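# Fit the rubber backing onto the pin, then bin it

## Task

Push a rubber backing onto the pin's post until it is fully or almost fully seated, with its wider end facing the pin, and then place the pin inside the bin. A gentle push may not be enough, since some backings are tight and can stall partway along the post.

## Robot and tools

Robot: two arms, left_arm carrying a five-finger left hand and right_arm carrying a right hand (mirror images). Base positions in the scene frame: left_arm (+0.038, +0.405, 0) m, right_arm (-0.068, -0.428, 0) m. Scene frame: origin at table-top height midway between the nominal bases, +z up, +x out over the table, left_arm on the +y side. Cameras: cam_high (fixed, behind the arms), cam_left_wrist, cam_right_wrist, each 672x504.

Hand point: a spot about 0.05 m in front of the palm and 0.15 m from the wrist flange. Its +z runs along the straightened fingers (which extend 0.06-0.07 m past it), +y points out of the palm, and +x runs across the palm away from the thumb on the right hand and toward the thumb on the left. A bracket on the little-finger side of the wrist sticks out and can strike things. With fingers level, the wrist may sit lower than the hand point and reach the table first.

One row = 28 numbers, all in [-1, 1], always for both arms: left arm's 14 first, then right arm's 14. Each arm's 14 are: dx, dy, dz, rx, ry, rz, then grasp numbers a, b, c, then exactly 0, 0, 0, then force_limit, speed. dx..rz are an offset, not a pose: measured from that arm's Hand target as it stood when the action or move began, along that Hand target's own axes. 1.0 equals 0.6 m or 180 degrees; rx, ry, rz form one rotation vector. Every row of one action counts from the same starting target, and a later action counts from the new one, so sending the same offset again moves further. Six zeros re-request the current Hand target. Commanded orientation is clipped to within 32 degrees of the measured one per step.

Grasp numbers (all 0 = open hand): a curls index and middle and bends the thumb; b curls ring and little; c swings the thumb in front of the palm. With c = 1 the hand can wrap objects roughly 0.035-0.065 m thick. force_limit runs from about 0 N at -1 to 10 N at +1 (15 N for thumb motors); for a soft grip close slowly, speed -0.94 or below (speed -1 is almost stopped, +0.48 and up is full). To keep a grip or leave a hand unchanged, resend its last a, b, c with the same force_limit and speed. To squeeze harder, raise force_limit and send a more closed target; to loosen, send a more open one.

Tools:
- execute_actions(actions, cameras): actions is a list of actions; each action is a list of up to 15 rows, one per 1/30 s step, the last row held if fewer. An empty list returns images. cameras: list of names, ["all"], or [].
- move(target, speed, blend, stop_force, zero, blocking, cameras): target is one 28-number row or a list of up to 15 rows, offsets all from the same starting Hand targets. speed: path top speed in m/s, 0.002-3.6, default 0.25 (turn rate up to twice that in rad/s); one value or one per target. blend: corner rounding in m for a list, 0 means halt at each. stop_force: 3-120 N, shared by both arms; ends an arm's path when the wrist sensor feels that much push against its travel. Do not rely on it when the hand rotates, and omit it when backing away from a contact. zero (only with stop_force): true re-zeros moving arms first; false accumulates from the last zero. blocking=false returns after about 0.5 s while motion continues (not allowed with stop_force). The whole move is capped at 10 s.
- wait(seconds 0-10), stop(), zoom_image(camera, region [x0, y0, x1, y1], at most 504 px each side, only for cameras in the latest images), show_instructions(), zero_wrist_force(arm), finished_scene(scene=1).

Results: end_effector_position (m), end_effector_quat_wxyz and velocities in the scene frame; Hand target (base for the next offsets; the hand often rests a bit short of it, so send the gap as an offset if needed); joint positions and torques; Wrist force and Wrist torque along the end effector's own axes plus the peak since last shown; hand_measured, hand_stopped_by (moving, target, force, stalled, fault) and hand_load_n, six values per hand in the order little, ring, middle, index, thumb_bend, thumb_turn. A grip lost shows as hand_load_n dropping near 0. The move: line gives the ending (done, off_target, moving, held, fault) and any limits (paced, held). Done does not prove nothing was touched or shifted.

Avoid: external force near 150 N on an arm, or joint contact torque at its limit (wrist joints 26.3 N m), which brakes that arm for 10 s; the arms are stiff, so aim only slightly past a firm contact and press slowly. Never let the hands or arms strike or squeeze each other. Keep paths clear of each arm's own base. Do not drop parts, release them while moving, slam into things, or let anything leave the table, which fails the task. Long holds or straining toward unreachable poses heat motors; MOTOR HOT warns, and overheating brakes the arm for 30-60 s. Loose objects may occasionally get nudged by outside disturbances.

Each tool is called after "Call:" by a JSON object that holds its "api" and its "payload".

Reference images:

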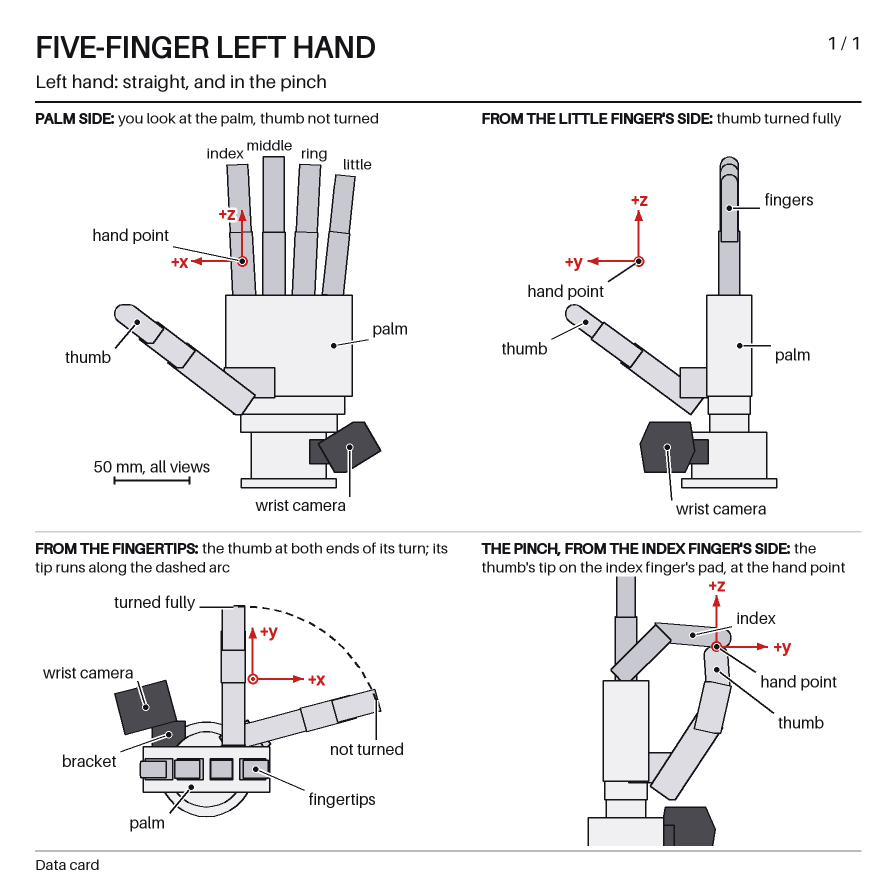

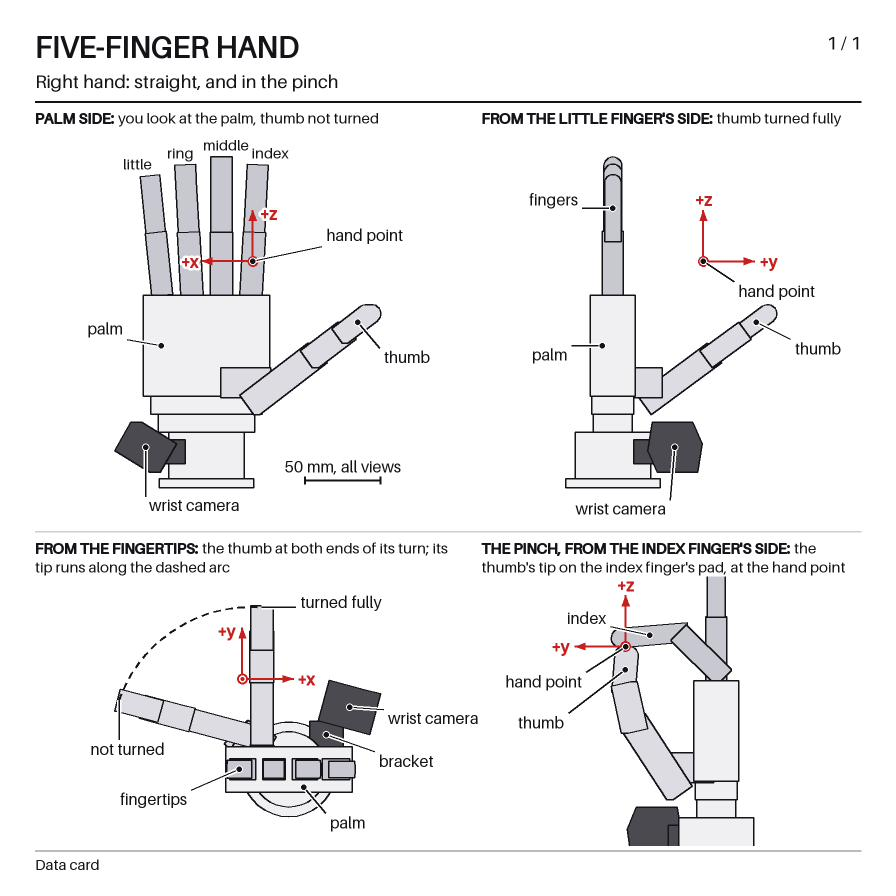

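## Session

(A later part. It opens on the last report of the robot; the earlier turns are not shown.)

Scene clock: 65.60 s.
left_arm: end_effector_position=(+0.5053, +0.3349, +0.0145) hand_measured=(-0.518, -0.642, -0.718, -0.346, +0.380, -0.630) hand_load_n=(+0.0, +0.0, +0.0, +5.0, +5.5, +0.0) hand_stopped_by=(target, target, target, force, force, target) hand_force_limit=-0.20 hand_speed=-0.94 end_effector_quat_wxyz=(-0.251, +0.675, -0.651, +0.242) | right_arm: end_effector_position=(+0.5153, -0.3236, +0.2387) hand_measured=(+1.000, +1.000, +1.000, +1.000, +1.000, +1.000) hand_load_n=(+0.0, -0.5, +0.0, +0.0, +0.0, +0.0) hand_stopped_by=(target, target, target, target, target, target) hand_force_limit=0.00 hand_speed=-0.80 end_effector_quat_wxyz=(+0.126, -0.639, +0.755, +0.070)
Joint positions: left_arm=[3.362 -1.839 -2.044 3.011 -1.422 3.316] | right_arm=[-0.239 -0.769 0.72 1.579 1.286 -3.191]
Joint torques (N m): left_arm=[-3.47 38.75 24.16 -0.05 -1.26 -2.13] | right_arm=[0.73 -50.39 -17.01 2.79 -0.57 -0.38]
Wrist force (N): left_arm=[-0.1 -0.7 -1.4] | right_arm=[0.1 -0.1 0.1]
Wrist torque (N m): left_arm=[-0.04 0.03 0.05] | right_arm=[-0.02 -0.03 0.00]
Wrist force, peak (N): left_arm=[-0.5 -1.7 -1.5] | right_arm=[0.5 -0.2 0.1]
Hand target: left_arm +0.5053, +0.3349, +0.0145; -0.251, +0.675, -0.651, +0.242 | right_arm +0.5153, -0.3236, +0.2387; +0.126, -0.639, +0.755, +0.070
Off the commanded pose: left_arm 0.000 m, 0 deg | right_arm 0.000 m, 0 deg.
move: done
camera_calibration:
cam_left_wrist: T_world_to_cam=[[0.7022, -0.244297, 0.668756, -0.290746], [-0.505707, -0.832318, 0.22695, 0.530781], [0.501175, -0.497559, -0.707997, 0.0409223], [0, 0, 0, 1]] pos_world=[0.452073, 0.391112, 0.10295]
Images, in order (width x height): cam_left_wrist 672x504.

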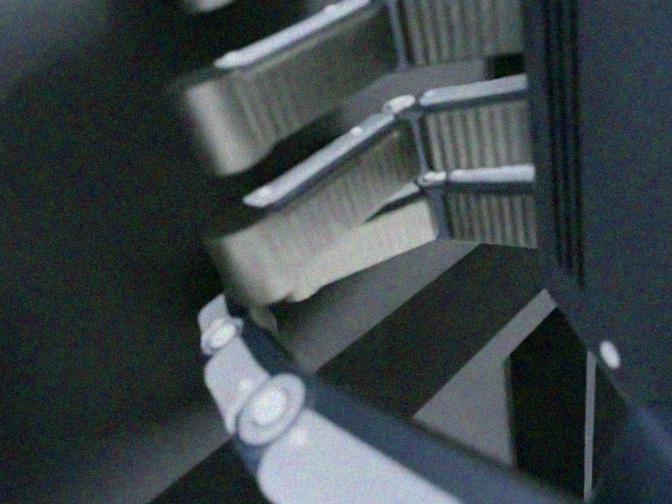

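Call:
{"api": "move", "payload": {"target": [0, -0.0327, -0.0379, 0, 0, 0, 0.82, 0.8, 0.815, 0, 0, 0, -0.2, -0.94, 0, 0, 0, 0, 0, 0, 0, 0, 0, 0, 0, 0, 0, -0.8], "cameras": ["cam_left_wrist", "cam_high"], "speed": 0.05}}

Call:
{"api": "zoom_image", "payload": {"camera": "cam_left_wrist", "region": [150, 180, 350, 330]}}

Call:
{"api": "zoom_image", "payload": {"camera": "cam_high", "region": [400, 140, 500, 220]}}

Scene clock: 67.57 s.
left_arm: end_effector_position=(+0.5054, +0.3349, +0.0444) hand_measured=(-0.518, -0.642, -0.718, -0.346, +0.380, -0.630) hand_load_n=(+0.0, +0.0, +0.0, +5.0, +5.0, +0.0) hand_stopped_by=(target, target, target, force, force, target) hand_force_limit=-0.20 hand_speed=-0.94 end_effector_quat_wxyz=(-0.251, +0.675, -0.651, +0.242) | right_arm: end_effector_position=(+0.5153, -0.3236, +0.2387) hand_measured=(+1.000, +1.000, +1.000, +1.000, +1.000, +1.000) hand_load_n=(+0.5, -0.5, +0.0, +0.0, +0.0, +0.0) hand_stopped_by=(target, target, target, target, target, target) hand_force_limit=0.00 hand_speed=-0.80 end_effector_quat_wxyz=(+0.126, -0.639, +0.755, +0.070)
Joint positions: left_arm=[3.362 -1.788 -2.012 2.928 -1.422 3.316] | right_arm=[-0.239 -0.769 0.72 1.579 1.286 -3.191]
Joint torques (N m): left_arm=[3.24 37.86 26.51 -2.08 -0.09 1.68] | right_arm=[0.68 -50.12 -16.92 2.8 -0.4 -0.38]
Wrist force (N): left_arm=[-0.3 0.1 0.1] | right_arm=[0.0 0.1 0.2]
Wrist torque (N m): left_arm=[0.03 0.05 0.04] | right_arm=[0.00 -0.01 0.00]
Wrist force, peak (N): left_arm=[-0.3 -0.7 -1.5] | right_arm=[-0.1 0.3 -0.2]
Hand target: left_arm +0.5054, +0.3349, +0.0445; -0.251, +0.675, -0.651, +0.242 | right_arm +0.5153, -0.3236, +0.2387; +0.126, -0.639, +0.755, +0.070
Off the commanded pose: left_arm 0.000 m, 0 deg | right_arm 0.000 m, 0 deg.
move: done
camera_calibration:
cam_left_wrist: T_world_to_cam=[[0.7022, -0.244297, 0.668756, -0.310742], [-0.505707, -0.832318, 0.22695, 0.523996], [0.501175, -0.497559, -0.707997, 0.0620914], [0, 0, 0, 1]] pos_world=[0.452073, 0.391112, 0.13285]
Images, in order (width x height): cam_high 672x504, cam_left_wrist 672x504.

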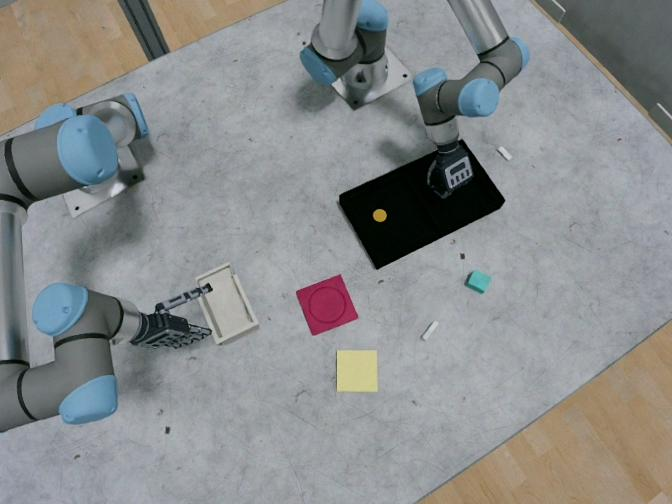

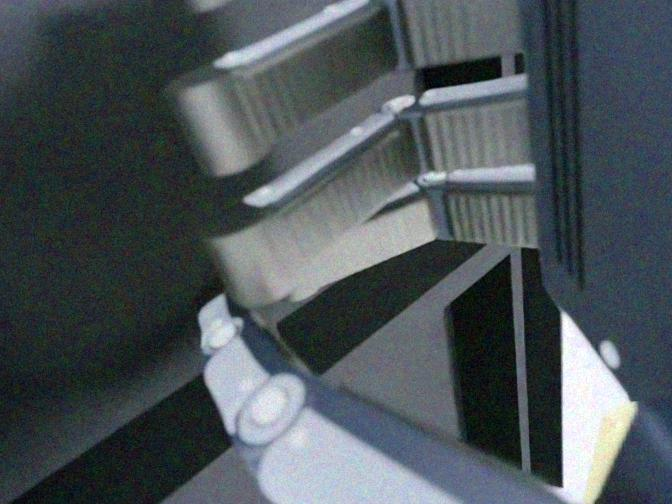

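Scaled by 2.520 from the camera's 672x504 image, which has a finer 960x720 frame.

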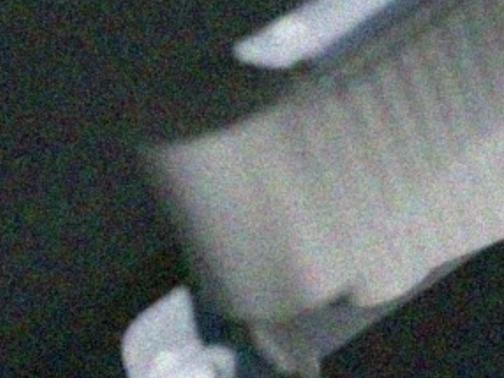

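Scaled by 5.040 from the camera's 672x504 image, which has a finer 960x720 frame.

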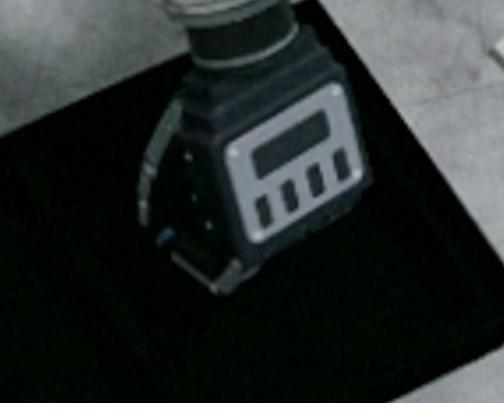

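Call:
{"api": "move", "payload": {"target": [[0, -0.0545, -0.0632, 0, 0, 0, 0.82, 0.8, 0.815, 0, 0, 0, -0.2, -0.94, 0, 0, 0, 0, 0, 0, 0, 0, 0, 0, 0, 0, 0, -0.8], [0.2567, -0.0337, -0.081, 0, 0, 0, 0.72, 0.27, 0.815, 0, 0, 0, -0.4, -0.6, 0, 0, 0, 0, 0, 0, 0, 0, 0, 0, 0, 0, 0, -0.8]], "cameras": ["cam_left_wrist", "cam_high"], "speed": 0.12, "blend": [0.02, 0]}}

Call:
{"api": "zoom_image", "payload": {"camera": "cam_left_wrist", "region": [100, 180, 300, 330]}}

Scene clock: 72.73 s.
left_arm: end_effector_position=(+0.4945, +0.1804, +0.0945) hand_measured=(+0.532, +0.380, -0.386, -0.346, +0.380, -0.630) hand_load_n=(+0.0, +0.0, +0.0, +5.0, +5.5, +0.0) hand_stopped_by=(target, target, target, force, force, target) hand_force_limit=-0.40 hand_speed=-0.60 end_effector_quat_wxyz=(-0.251, +0.675, -0.651, +0.242) | right_arm: end_effector_position=(+0.5153, -0.3236, +0.2387) hand_measured=(+1.000, +1.000, +1.000, +1.000, +1.000, +1.000) hand_load_n=(+0.0, +0.0, +0.0, +0.0, +0.0, +0.0) hand_stopped_by=(target, target, target, target, target, target) hand_force_limit=0.00 hand_speed=-0.80 end_effector_quat_wxyz=(+0.126, -0.639, +0.755, +0.070)
Joint positions: left_arm=[2.915 -1.809 -1.832 2.77 -1.713 2.975] | right_arm=[-0.239 -0.769 0.72 1.579 1.286 -3.191]
Joint torques (N m): left_arm=[-9.96 14.45 25.74 -1.63 -1.48 -2.5] | right_arm=[0.38 -50.7 -17.59 2.65 -0.57 -0.46]
Wrist force (N): left_arm=[-0.3 -0.2 0.3] | right_arm=[0.1 0.1 0.1]
Wrist torque (N m): left_arm=[-0.02 0.06 0.03] | right_arm=[0.00 -0.02 0.01]
Wrist force, peak (N): left_arm=[-0.5 -0.6 -0.2] | right_arm=[0.2 0.4 0.1]
Hand target: left_arm +0.4945, +0.1804, +0.0945; -0.251, +0.675, -0.651, +0.242 | right_arm +0.5153, -0.3236, +0.2387; +0.126, -0.639, +0.755, +0.070
Off the commanded pose: left_arm 0.000 m, 0 deg | right_arm 0.000 m, 0 deg.
move: done
camera_calibration:
cam_left_wrist: T_world_to_cam=[[0.7022, -0.244297, 0.668756, -0.374407], [-0.505707, -0.832318, 0.22695, 0.37857], [0.501175, -0.497559, -0.707997, 0.0261018], [0, 0, 0, 1]] pos_world=[0.441273, 0.236612, 0.18295]
Images, in order (width x height): cam_high 672x504, cam_left_wrist 672x504.

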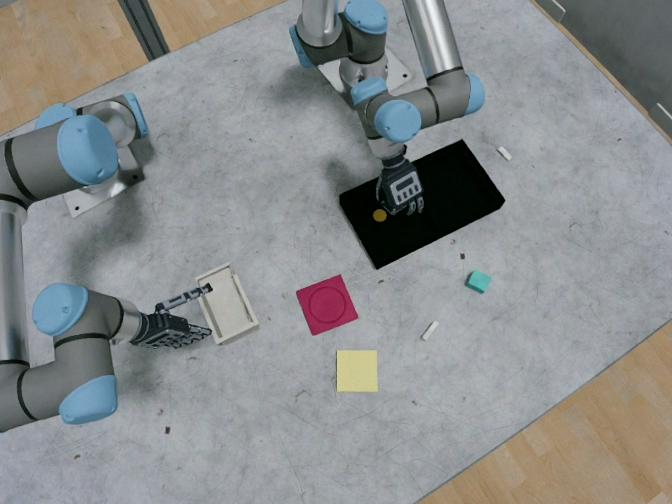

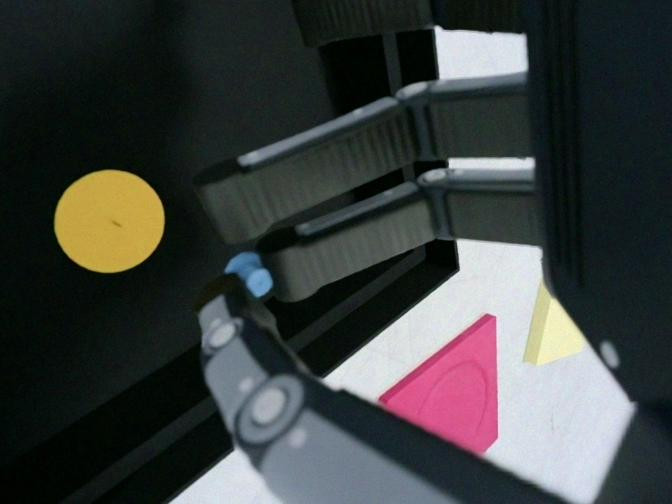

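Scaled by 2.520 from the camera's 672x504 image, which has a finer 960x720 frame.

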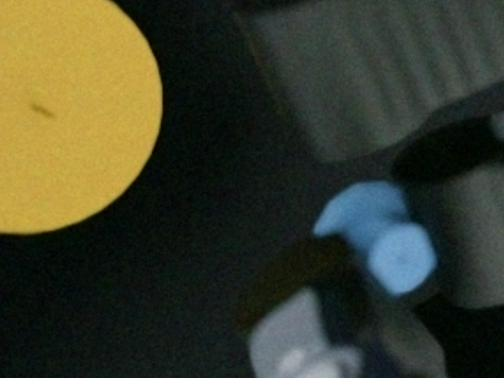

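Call:
{"api": "zoom_image", "payload": {"camera": "cam_left_wrist", "region": [200, 230, 300, 310]}}

Call:
{"api": "zoom_image", "payload": {"camera": "cam_left_wrist", "region": [50, 160, 170, 280]}}

Scaled by 5.040 from the camera's 672x504 image, which has a finer 960x720 frame.

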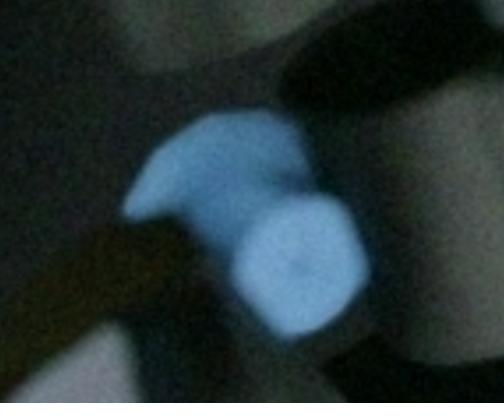

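Scaled by 4.200 from the camera's 672x504 image, which has a finer 960x720 frame.

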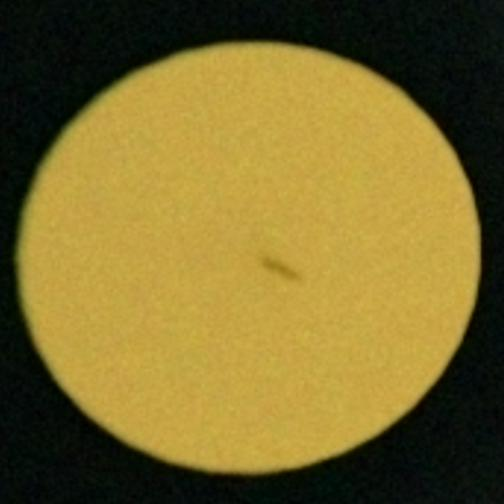

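Call:
{"api": "move", "payload": {"target": [0, 0, 0, 0, 0, 0, 0.72, 0.27, 0.815, 0, 0, 0, -0.4, -0.6, -0.4969, 0.1987, 0.2888, 0, 0, 0, 0, 0, 0, 0, 0, 0, 0, -0.8], "cameras": ["cam_right_wrist", "cam_high"], "speed": 0.25}}

Call:
{"api": "zoom_image", "payload": {"camera": "cam_right_wrist", "region": [240, 100, 440, 300]}}

Scene clock: 78.03 s.
left_arm: end_effector_position=(+0.4945, +0.1804, +0.0945) hand_measured=(+0.532, +0.380, -0.386, -0.346, +0.380, -0.630) hand_load_n=(+0.0, +0.0, +0.0, +4.5, +5.5, +0.0) hand_stopped_by=(target, target, target, force, force, target) hand_force_limit=-0.40 hand_speed=-0.60 end_effector_quat_wxyz=(-0.251, +0.675, -0.651, +0.242) | right_arm: end_effector_position=(+0.4605, +0.0257, +0.1490) hand_measured=(+1.000, +1.000, +1.000, +1.000, +1.000, +1.000) hand_load_n=(+0.0, +0.0, +0.0, +0.0, +0.0, +0.0) hand_stopped_by=(target, target, target, target, target, target) hand_force_limit=0.00 hand_speed=-0.80 end_effector_quat_wxyz=(+0.126, -0.639, +0.755, +0.070)
Joint positions: left_arm=[2.915 -1.809 -1.832 2.77 -1.713 2.975] | right_arm=[0.337 -0.607 0.613 1.373 1.355 -2.601]
Joint torques (N m): left_arm=[-8.79 15.73 17.76 -1.39 -1.06 -2.48] | right_arm=[10.12 -40.94 -25.6 4.22 1.29 1.25]
Wrist force (N): left_arm=[-0.6 -0.3 -0.1] | right_arm=[0.3 -0.5 0.5]
Wrist torque (N m): left_arm=[-0.01 0.08 0.02] | right_arm=[-0.19 -0.09 -0.06]
Wrist force, peak (N): left_arm=[-0.6 -0.3 -0.1] | right_arm=[0.9 -0.4 -0.6]
Hand target: left_arm +0.4945, +0.1804, +0.0945; -0.251, +0.675, -0.651, +0.242 | right_arm +0.4605, +0.0258, +0.1490; +0.126, -0.639, +0.755, +0.070
Off the commanded pose: left_arm 0.000 m, 0 deg | right_arm 0.000 m, 0 deg.
move: done
camera_calibration:
cam_right_wrist: T_world_to_cam=[[-0.991471, -0.0225718, -0.128355, 0.480433], [-0.111189, 0.660258, 0.742763, -0.07628], [0.0679821, 0.7507, -0.657136, 0.161969], [0, 0, 0, 1]] pos_world=[0.456843, -0.0603815, 0.22476]
Images, in order (width x height): cam_high 672x504, cam_right_wrist 672x504.

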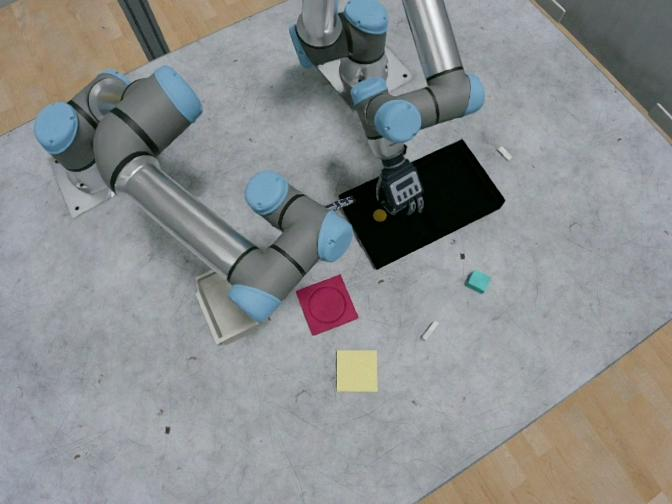

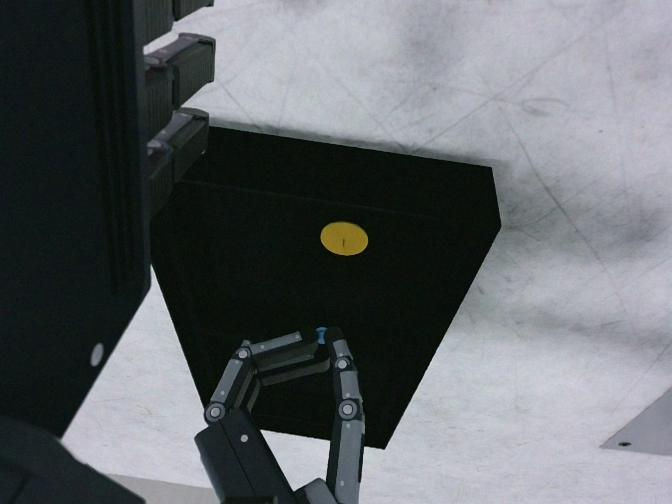

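Scaled by 2.520 from the camera's 672x504 image, which has a finer 960x720 frame.

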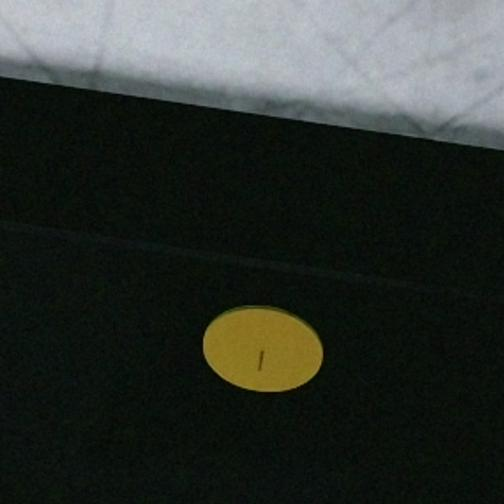

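Call:
{"api": "zoom_image", "payload": {"camera": "cam_right_wrist", "region": [280, 300, 370, 370]}}

Call:
{"api": "zoom_image", "payload": {"camera": "cam_right_wrist", "region": [305, 205, 385, 265]}}

Scaled by 5.600 from the camera's 672x504 image, which has a finer 960x720 frame.

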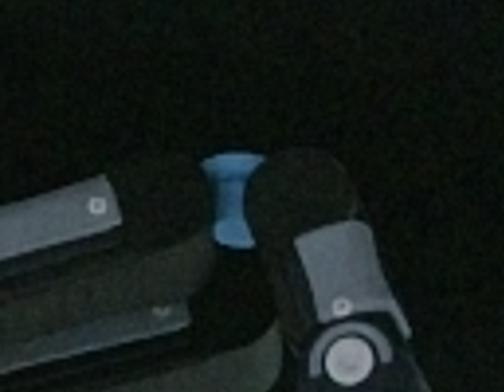

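Scaled by 6.300 from the camera's 672x504 image, which has a finer 960x720 frame.

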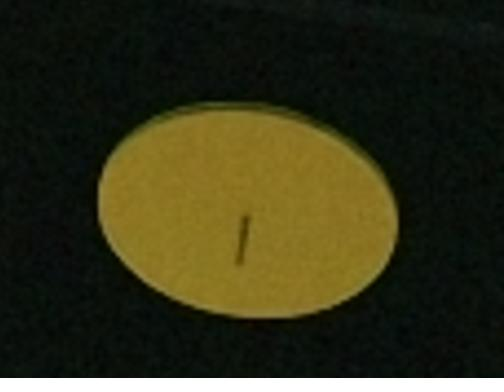

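Call:
{"api": "move", "payload": {"target": [-0.0012, 0.0672, 0.0678, 0, 0, 0, 0.72, 0.27, 0.815, 0, 0, 0, -0.4, -0.6, 0, 0, 0, 0, 0, 0, 0, 0, 0, 0, 0, 0, 0, -0.8], "cameras": ["cam_right_wrist", "cam_left_wrist"], "speed": 0.08}}

Call:
{"api": "zoom_image", "payload": {"camera": "cam_right_wrist", "region": [300, 200, 390, 290]}}

Call:
{"api": "zoom_image", "payload": {"camera": "cam_left_wrist", "region": [150, 200, 300, 320]}}

Scene clock: 81.27 s.
left_arm: end_effector_position=(+0.4905, +0.1810, +0.0376) hand_measured=(+0.532, +0.380, -0.386, -0.346, +0.380, -0.630) hand_load_n=(+0.0, +0.0, +0.0, +5.0, +5.5, +0.0) hand_stopped_by=(target, target, target, force, force, target) hand_force_limit=-0.40 hand_speed=-0.60 end_effector_quat_wxyz=(-0.251, +0.675, -0.651, +0.242) | right_arm: end_effector_position=(+0.4605, +0.0258, +0.1490) hand_measured=(+1.000, +1.000, +1.000, +1.000, +1.000, +1.000) hand_load_n=(+0.0, +0.0, +0.0, +0.0, +0.0, +0.0) hand_stopped_by=(target, target, target, target, target, target) hand_force_limit=0.00 hand_speed=-0.80 end_effector_quat_wxyz=(+0.126, -0.639, +0.755, +0.070)
Joint positions: left_arm=[2.914 -1.878 -1.913 2.919 -1.713 2.975] | right_arm=[0.337 -0.607 0.612 1.373 1.355 -2.601]
Joint torques (N m): left_arm=[-10.01 16.49 4.98 0.77 -1.33 -2.63] | right_arm=[9.29 -41.19 -25.71 4.37 1.31 0.51]
Wrist force (N): left_arm=[0.1 -0.4 0.0] | right_arm=[0.0 -0.3 0.6]
Wrist torque (N m): left_arm=[-0.04 -0.01 0.06] | right_arm=[-0.17 -0.06 -0.07]
Wrist force, peak (N): left_arm=[-0.5 -0.3 0.3] | right_arm=[-0.1 -0.7 0.6]
Hand target: left_arm +0.4905, +0.1810, +0.0374; -0.251, +0.675, -0.651, +0.242 | right_arm +0.4605, +0.0258, +0.1490; +0.126, -0.639, +0.755, +0.070
Off the commanded pose: left_arm 0.000 m, 0 deg | right_arm 0.000 m, 0 deg.
move: done
camera_calibration:
cam_left_wrist: T_world_to_cam=[[0.7022, -0.244297, 0.668756, -0.333399], [-0.505707, -0.832318, 0.22695, 0.389961], [0.501175, -0.497559, -0.707997, -0.0118799], [0, 0, 0, 1]] pos_world=[0.437273, 0.237212, 0.12605]
cam_right_wrist: T_world_to_cam=[[-0.991478, -0.0226633, -0.12829, 0.480403], [-0.111196, 0.660305, 0.74272, -0.0761901], [0.0678779, 0.750655, -0.657198, 0.161963], [0, 0, 0, 1]] pos_world=[0.456843, -0.0603819, 0.22466]
Images, in order (width x height): cam_left_wrist 672x504, cam_right_wrist 672x504.

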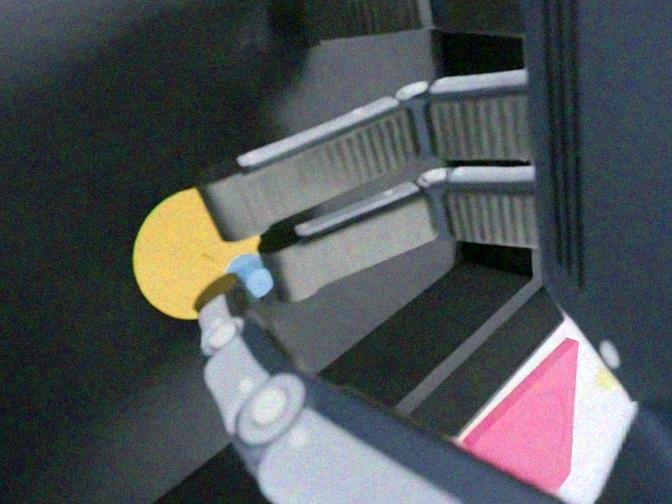

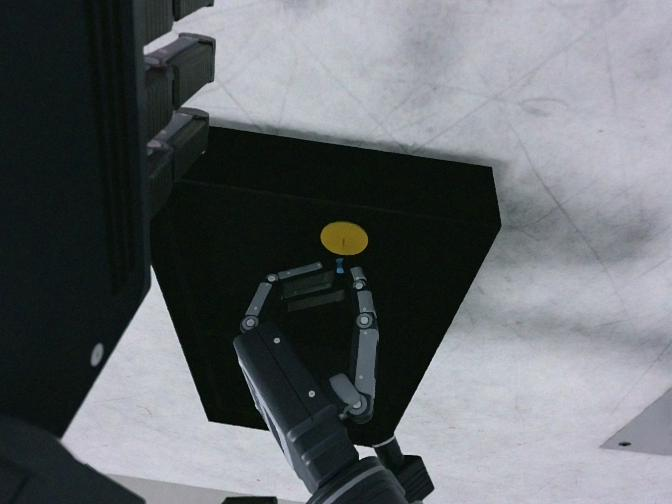

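Scaled by 5.600 from the camera's 672x504 image, which has a finer 960x720 frame.

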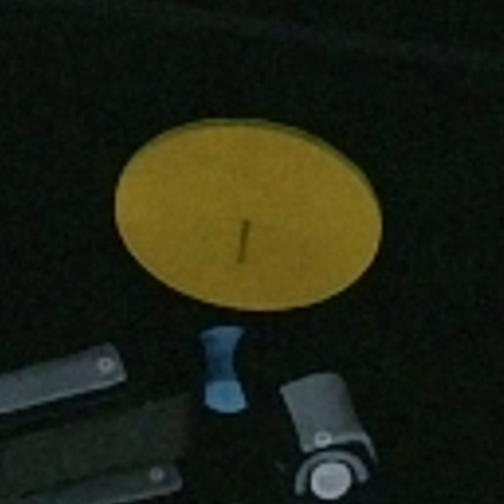

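Scaled by 3.360 from the camera's 672x504 image, which has a finer 960x720 frame.

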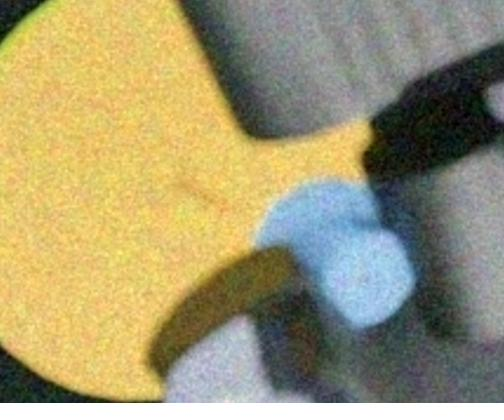

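Call:
{"api": "zoom_image", "payload": {"camera": "cam_left_wrist", "region": [180, 230, 240, 280]}}

Call:
{"api": "zoom_image", "payload": {"camera": "cam_left_wrist", "region": [215, 240, 285, 305]}}

Call:
{"api": "zoom_image", "payload": {"camera": "cam_right_wrist", "region": [325, 230, 365, 280]}}

Scaled by 8.400 from the camera's 672x504 image, which has a finer 960x720 frame.

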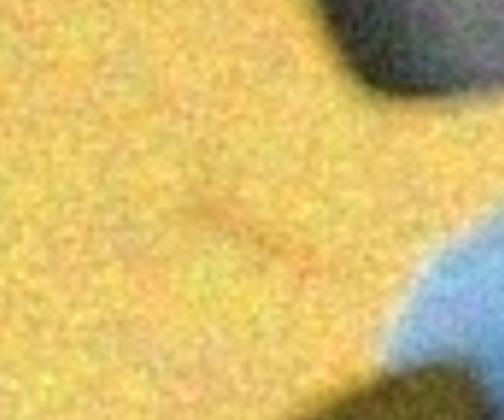

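Scaled by 7.200 from the camera's 672x504 image, which has a finer 960x720 frame.

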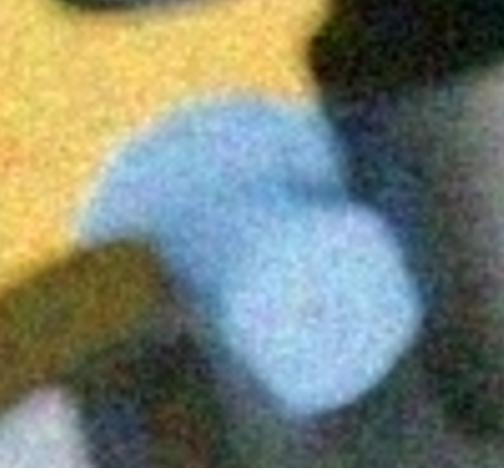

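Scaled by 10.080 from the camera's 672x504 image, which has a finer 960x720 frame.

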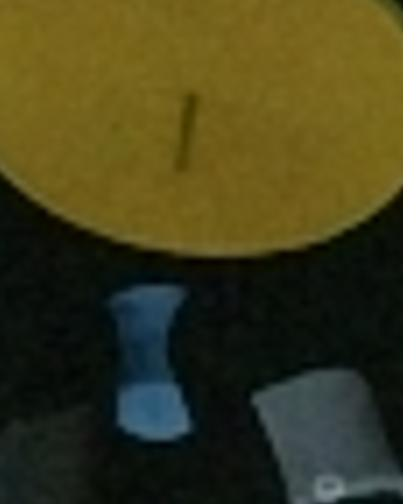

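Call:
{"api": "move", "payload": {"target": [0.0012, 0.003, 0.0042, 0, 0, 0, 0.72, 0.27, 0.815, 0, 0, 0, -0.4, -0.6, -0.0597, 0.0112, 0.0932, 0, 0, 0, 0, 0, 0, 0, 0, 0, 0, -0.8], "cameras": ["cam_right_wrist", "cam_left_wrist"], "speed": 0.08}}

Call:
{"api": "zoom_image", "payload": {"camera": "cam_right_wrist", "region": [310, 230, 370, 290]}}

Call:
{"api": "zoom_image", "payload": {"camera": "cam_left_wrist", "region": [190, 230, 290, 310]}}

Scene clock: 88.60 s.
left_arm: end_effector_position=(+0.4908, +0.1803, +0.0343) hand_measured=(+0.532, +0.380, -0.386, -0.346, +0.380, -0.630) hand_load_n=(+0.0, +0.0, +0.0, +5.0, +5.5, +0.0) hand_stopped_by=(target, target, target, force, force, target) hand_force_limit=-0.40 hand_speed=-0.60 end_effector_quat_wxyz=(-0.251, +0.675, -0.651, +0.242) | right_arm: end_effector_position=(+0.4650, +0.0757, +0.1050) hand_measured=(+1.000, +1.000, +1.000, +1.000, +1.000, +1.000) hand_load_n=(+0.0, +0.0, +0.0, +0.0, +0.0, +0.0) hand_stopped_by=(target, target, target, target, target, target) hand_force_limit=0.00 hand_speed=-0.80 end_effector_quat_wxyz=(+0.126, -0.639, +0.755, +0.070)
Joint positions: left_arm=[2.913 -1.884 -1.915 2.927 -1.714 2.973] | right_arm=[0.404 -0.46 0.436 1.388 1.368 -2.533]
Joint torques (N m): left_arm=[-9.87 15.68 4.18 0.56 -1.57 -2.6] | right_arm=[9.3 -45.65 -25.28 4.35 1.33 1.29]
Wrist force (N): left_arm=[-0.1 -0.1 -0.1] | right_arm=[0.2 -0.4 0.1]
Wrist torque (N m): left_arm=[0.02 0.02 0.04] | right_arm=[-0.13 -0.06 -0.10]
Wrist force, peak (N): left_arm=[-0.1 -0.5 0.4] | right_arm=[0.2 -0.7 0.7]
Hand target: left_arm +0.4908, +0.1803, +0.0343; -0.251, +0.675, -0.651, +0.242 | right_arm +0.4650, +0.0758, +0.1050; +0.126, -0.639, +0.755, +0.070
Off the commanded pose: left_arm 0.000 m, 0 deg | right_arm 0.000 m, 0 deg.
move: done
camera_calibration:
cam_left_wrist: T_world_to_cam=[[0.7022, -0.244297, 0.668756, -0.331574], [-0.505707, -0.832318, 0.22695, 0.390279], [0.501175, -0.497559, -0.707997, -0.014715], [0, 0, 0, 1]] pos_world=[0.437573, 0.236512, 0.12275]
cam_right_wrist: T_world_to_cam=[[-0.991471, -0.0225718, -0.128355, 0.480276], [-0.111189, 0.660258, 0.742763, -0.0761221], [0.0679821, 0.7507, -0.657136, 0.095221], [0, 0, 0, 1]] pos_world=[0.461243, -0.0103815, 0.18076]
Images, in order (width x height): cam_left_wrist 672x504, cam_right_wrist 672x504.

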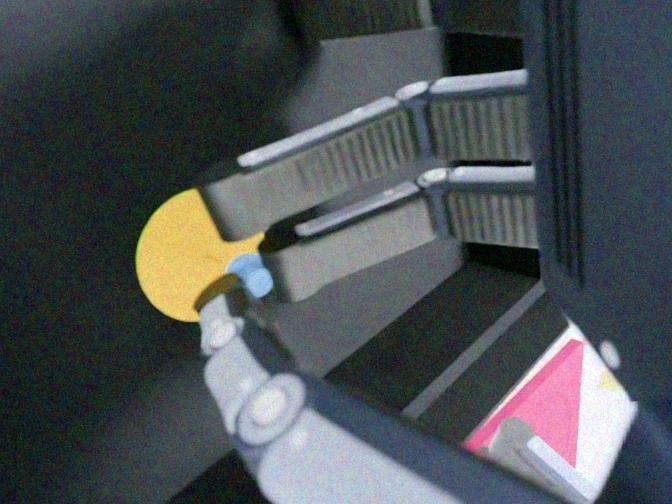

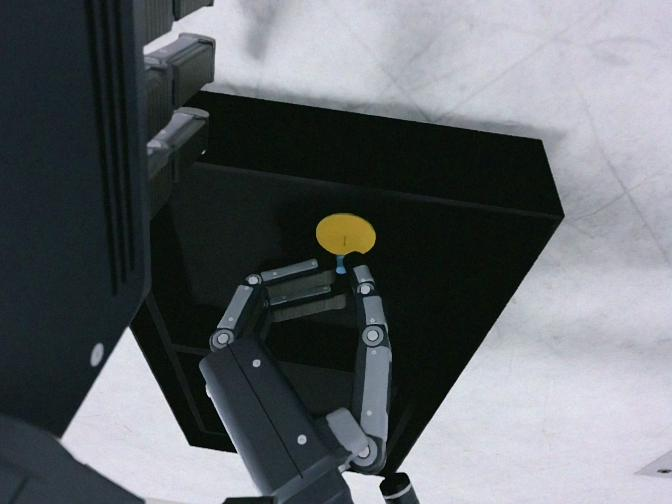

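Scaled by 8.400 from the camera's 672x504 image, which has a finer 960x720 frame.

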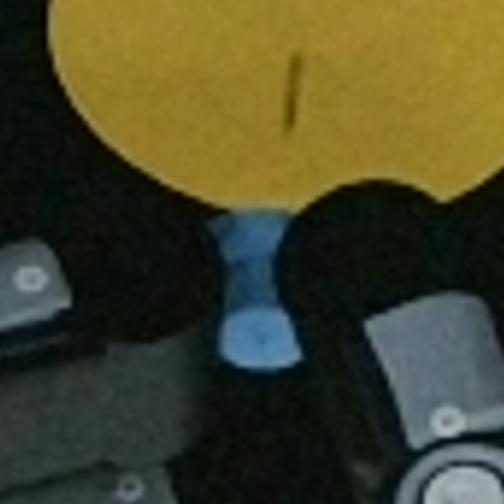

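Scaled by 5.040 from the camera's 672x504 image, which has a finer 960x720 frame.

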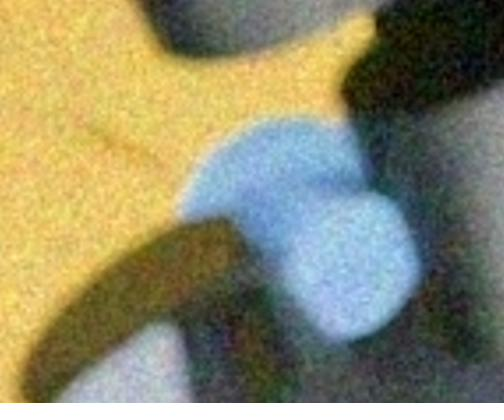

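Call:
{"api": "move", "payload": {"target": [[0, 0, 0, 0, 0, 0, 0.745, 0.7, 0.815, 0, 0, 0, -0.4, -0.6, 0, 0, 0, 0, 0, 0, 0, 0, 0, 0, 0, 0, 0, -0.8], [-0.0003, 0.0092, 0.0117, 0, 0, 0, 0.745, 0.7, 0.815, 0, 0, 0, -0.4, -0.6, 0, 0, 0, 0, 0, 0, 0, 0, 0, 0, 0, 0, 0, -0.8]], "cameras": ["cam_right_wrist", "cam_left_wrist"], "speed": 0.04}}

Call:
{"api": "zoom_image", "payload": {"camera": "cam_right_wrist", "region": [310, 220, 370, 280]}}

Call:
{"api": "zoom_image", "payload": {"camera": "cam_left_wrist", "region": [190, 230, 290, 310]}}

Scene clock: 94.03 s.
left_arm: end_effector_position=(+0.4912, +0.1805, +0.0256) hand_measured=(-0.326, -0.442, -0.542, -0.346, +0.380, -0.630) hand_load_n=(+0.0, +0.0, +0.0, +5.0, +5.5, +0.0) hand_stopped_by=(target, target, target, force, force, target) hand_force_limit=-0.40 hand_speed=-0.60 end_effector_quat_wxyz=(-0.251, +0.675, -0.651, +0.242) | right_arm: end_effector_position=(+0.4650, +0.0758, +0.1050) hand_measured=(+1.000, +1.000, +1.000, +1.000, +1.000, +1.000) hand_load_n=(+0.0, +0.0, +0.0, +0.0, +0.0, +0.0) hand_stopped_by=(target, target, target, target, target, target) hand_force_limit=0.00 hand_speed=-0.80 end_effector_quat_wxyz=(+0.126, -0.639, +0.755, +0.070)
Joint positions: left_arm=[2.913 -1.898 -1.923 2.949 -1.714 2.974] | right_arm=[0.404 -0.459 0.436 1.388 1.368 -2.533]
Joint torques (N m): left_arm=[10.1 16.41 4.81 0.68 0.8 2.79] | right_arm=[9.38 -45.14 -25.55 4.36 1.46 -0.9]
Wrist force (N): left_arm=[-0.2 -0.1 0.2] | right_arm=[0.3 -0.2 0.3]
Wrist torque (N m): left_arm=[0.01 0.02 -0.03] | right_arm=[-0.12 -0.09 -0.08]
Wrist force, peak (N): left_arm=[-0.1 -0.5 0.2] | right_arm=[0.5 -0.5 0.4]
Hand target: left_arm +0.4912, +0.1805, +0.0254; -0.251, +0.675, -0.651, +0.242 | right_arm +0.4650, +0.0758, +0.1050; +0.126, -0.639, +0.755, +0.070
Off the commanded pose: left_arm 0.000 m, 0 deg | right_arm 0.000 m, 0 deg.
move: done
camera_calibration:
cam_left_wrist: T_world_to_cam=[[0.7022, -0.244297, 0.668756, -0.326012], [-0.505707, -0.832318, 0.22695, 0.392539], [0.501175, -0.497559, -0.707997, -0.0210253], [0, 0, 0, 1]] pos_world=[0.437973, 0.236612, 0.11405]
cam_right_wrist: T_world_to_cam=[[-0.991478, -0.0226633, -0.12829, 0.480353], [-0.111196, 0.660305, 0.74272, -0.0760253], [0.0678779, 0.750655, -0.657198, 0.0952077], [0, 0, 0, 1]] pos_world=[0.461343, -0.0103819, 0.18066]
Images, in order (width x height): cam_left_wrist 672x504, cam_right_wrist 672x504.

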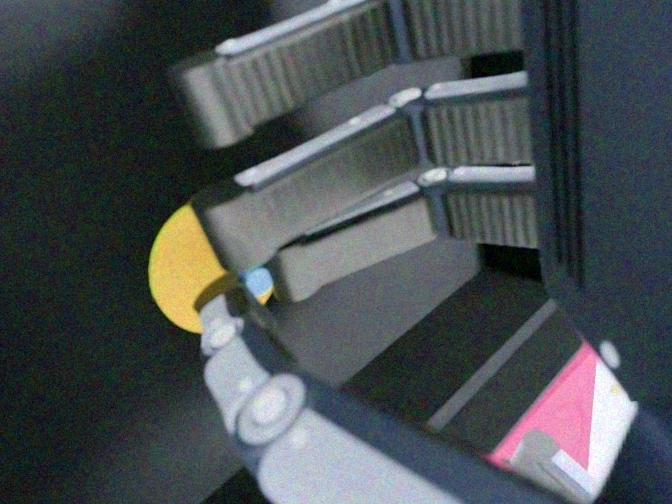

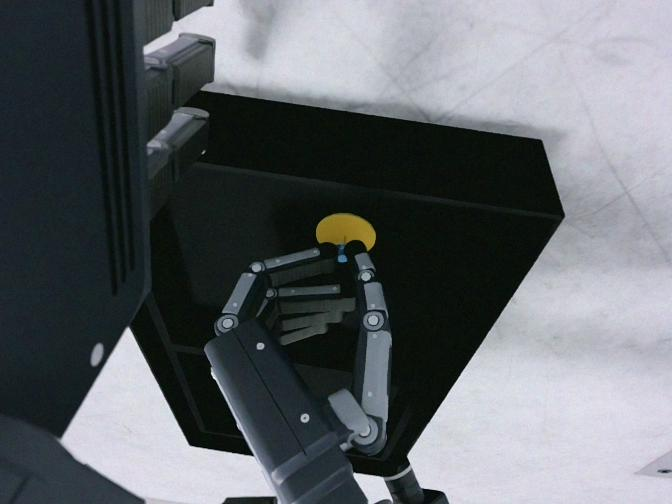

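Scaled by 8.400 from the camera's 672x504 image, which has a finer 960x720 frame.

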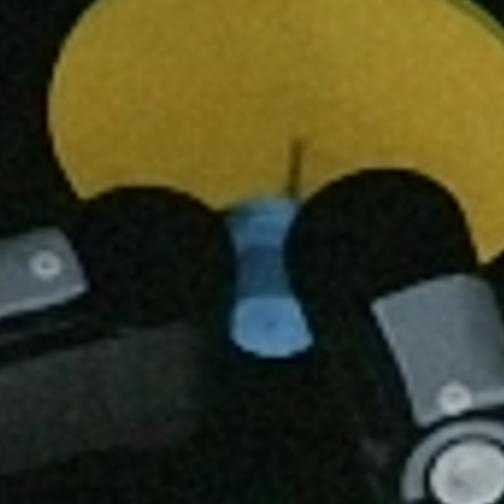

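Scaled by 5.040 from the camera's 672x504 image, which has a finer 960x720 frame.

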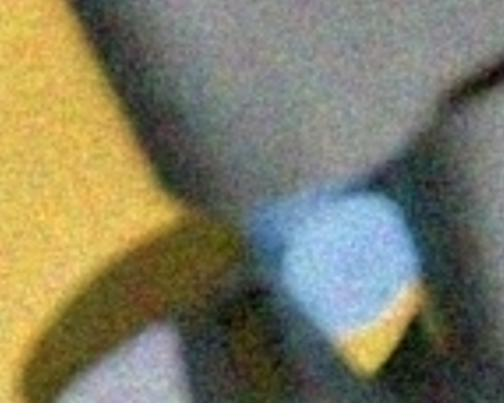

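Call:
{"api": "move", "payload": {"target": [0, 0.0098, 0.0114, 0, 0, 0, 0.745, 0.7, 0.815, 0, 0, 0, -0.4, -0.6, 0, 0, 0, 0, 0, 0, 0, 0, 0, 0, 0, 0, 0, -0.8], "cameras": ["cam_right_wrist", "cam_left_wrist"], "speed": 0.01, "stop_force": 5}}

Call:
{"api": "zoom_image", "payload": {"camera": "cam_right_wrist", "region": [310, 220, 370, 280]}}

Call:
{"api": "zoom_image", "payload": {"camera": "cam_left_wrist", "region": [190, 230, 290, 310]}}

Scene clock: 96.77 s.
left_arm: end_effector_position=(+0.4912, +0.1805, +0.0187) hand_measured=(-0.326, -0.442, -0.542, -0.346, +0.380, -0.630) hand_load_n=(+0.0, +0.0, +0.0, +5.0, +5.5, +0.0) hand_stopped_by=(target, target, target, force, force, target) hand_force_limit=-0.40 hand_speed=-0.60 end_effector_quat_wxyz=(-0.251, +0.675, -0.651, +0.242) | right_arm: end_effector_position=(+0.4650, +0.0758, +0.1050) hand_measured=(+1.000, +1.000, +1.000, +1.000, +1.000, +1.000) hand_load_n=(+0.0, +0.0, +0.0, +0.0, +0.0, +0.0) hand_stopped_by=(target, target, target, target, target, target) hand_force_limit=0.00 hand_speed=-0.80 end_effector_quat_wxyz=(+0.126, -0.639, +0.755, +0.070)
Joint positions: left_arm=[2.913 -1.909 -1.93 2.967 -1.714 2.974] | right_arm=[0.404 -0.459 0.436 1.388 1.368 -2.533]
Joint torques (N m): left_arm=[9.26 41.94 24.9 -1.95 0.53 2.84] | right_arm=[8.56 -44.52 -26.24 4.2 1.41 -0.87]
Wrist force (N): left_arm=[0.3 -0.6 -0.5] | right_arm=[0.2 -0.1 0.3]
Wrist torque (N m): left_arm=[0.01 0.01 -0.03] | right_arm=[-0.10 -0.08 -0.08]
Wrist force, peak (N): left_arm=[0.7 -5.4 -2.8] | right_arm=[0.5 -0.2 0.6]
Hand target: left_arm +0.4912, +0.1805, +0.0187; -0.251, +0.675, -0.651, +0.242 (not the last commanded pose) | right_arm +0.4650, +0.0758, +0.1050; +0.126, -0.639, +0.755, +0.070
Off the commanded pose: left_arm 0.002 m, 0 deg | right_arm 0.000 m, 0 deg.
move: contact (left_arm)
camera_calibration:
cam_left_wrist: T_world_to_cam=[[0.702166, -0.244353, 0.668771, -0.321347], [-0.505754, -0.832302, 0.226906, 0.394209], [0.501174, -0.497559, -0.707997, -0.0258604], [0, 0, 0, 1]] pos_world=[0.437973, 0.236712, 0.10715]
cam_right_wrist: T_world_to_cam=[[-0.991478, -0.0226633, -0.12829, 0.480353], [-0.111196, 0.660305, 0.74272, -0.0760253], [0.0678779, 0.750655, -0.657198, 0.0952077], [0, 0, 0, 1]] pos_world=[0.461343, -0.0103819, 0.18066]
Images, in order (width x height): cam_left_wrist 672x504, cam_right_wrist 672x504.

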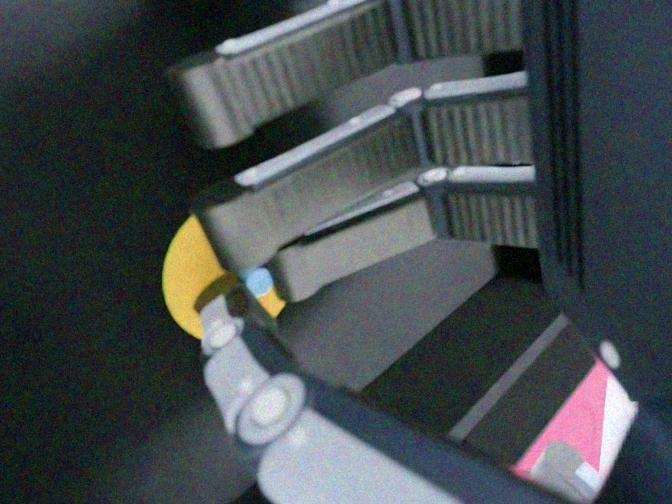

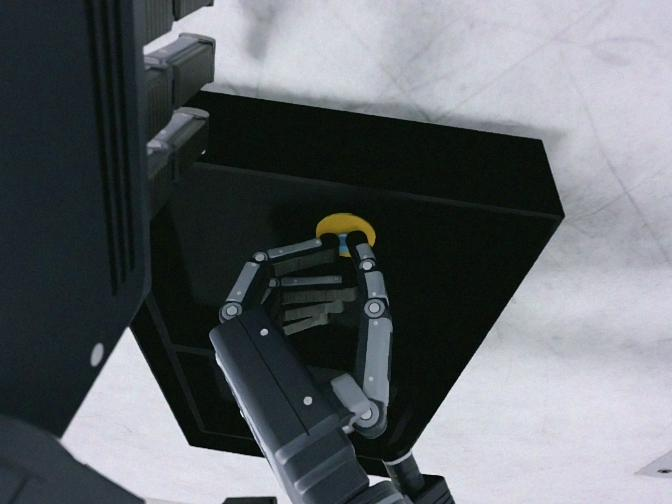

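Scaled by 8.400 from the camera's 672x504 image, which has a finer 960x720 frame.

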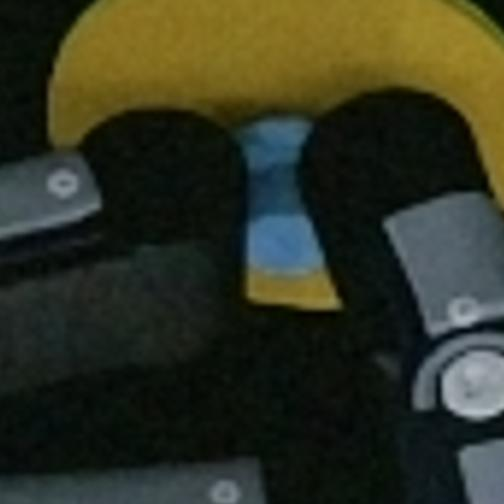

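Scaled by 5.040 from the camera's 672x504 image, which has a finer 960x720 frame.

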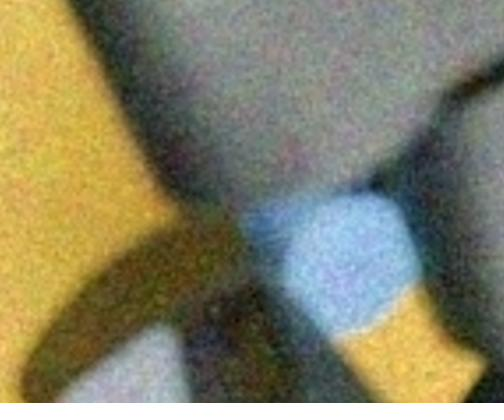

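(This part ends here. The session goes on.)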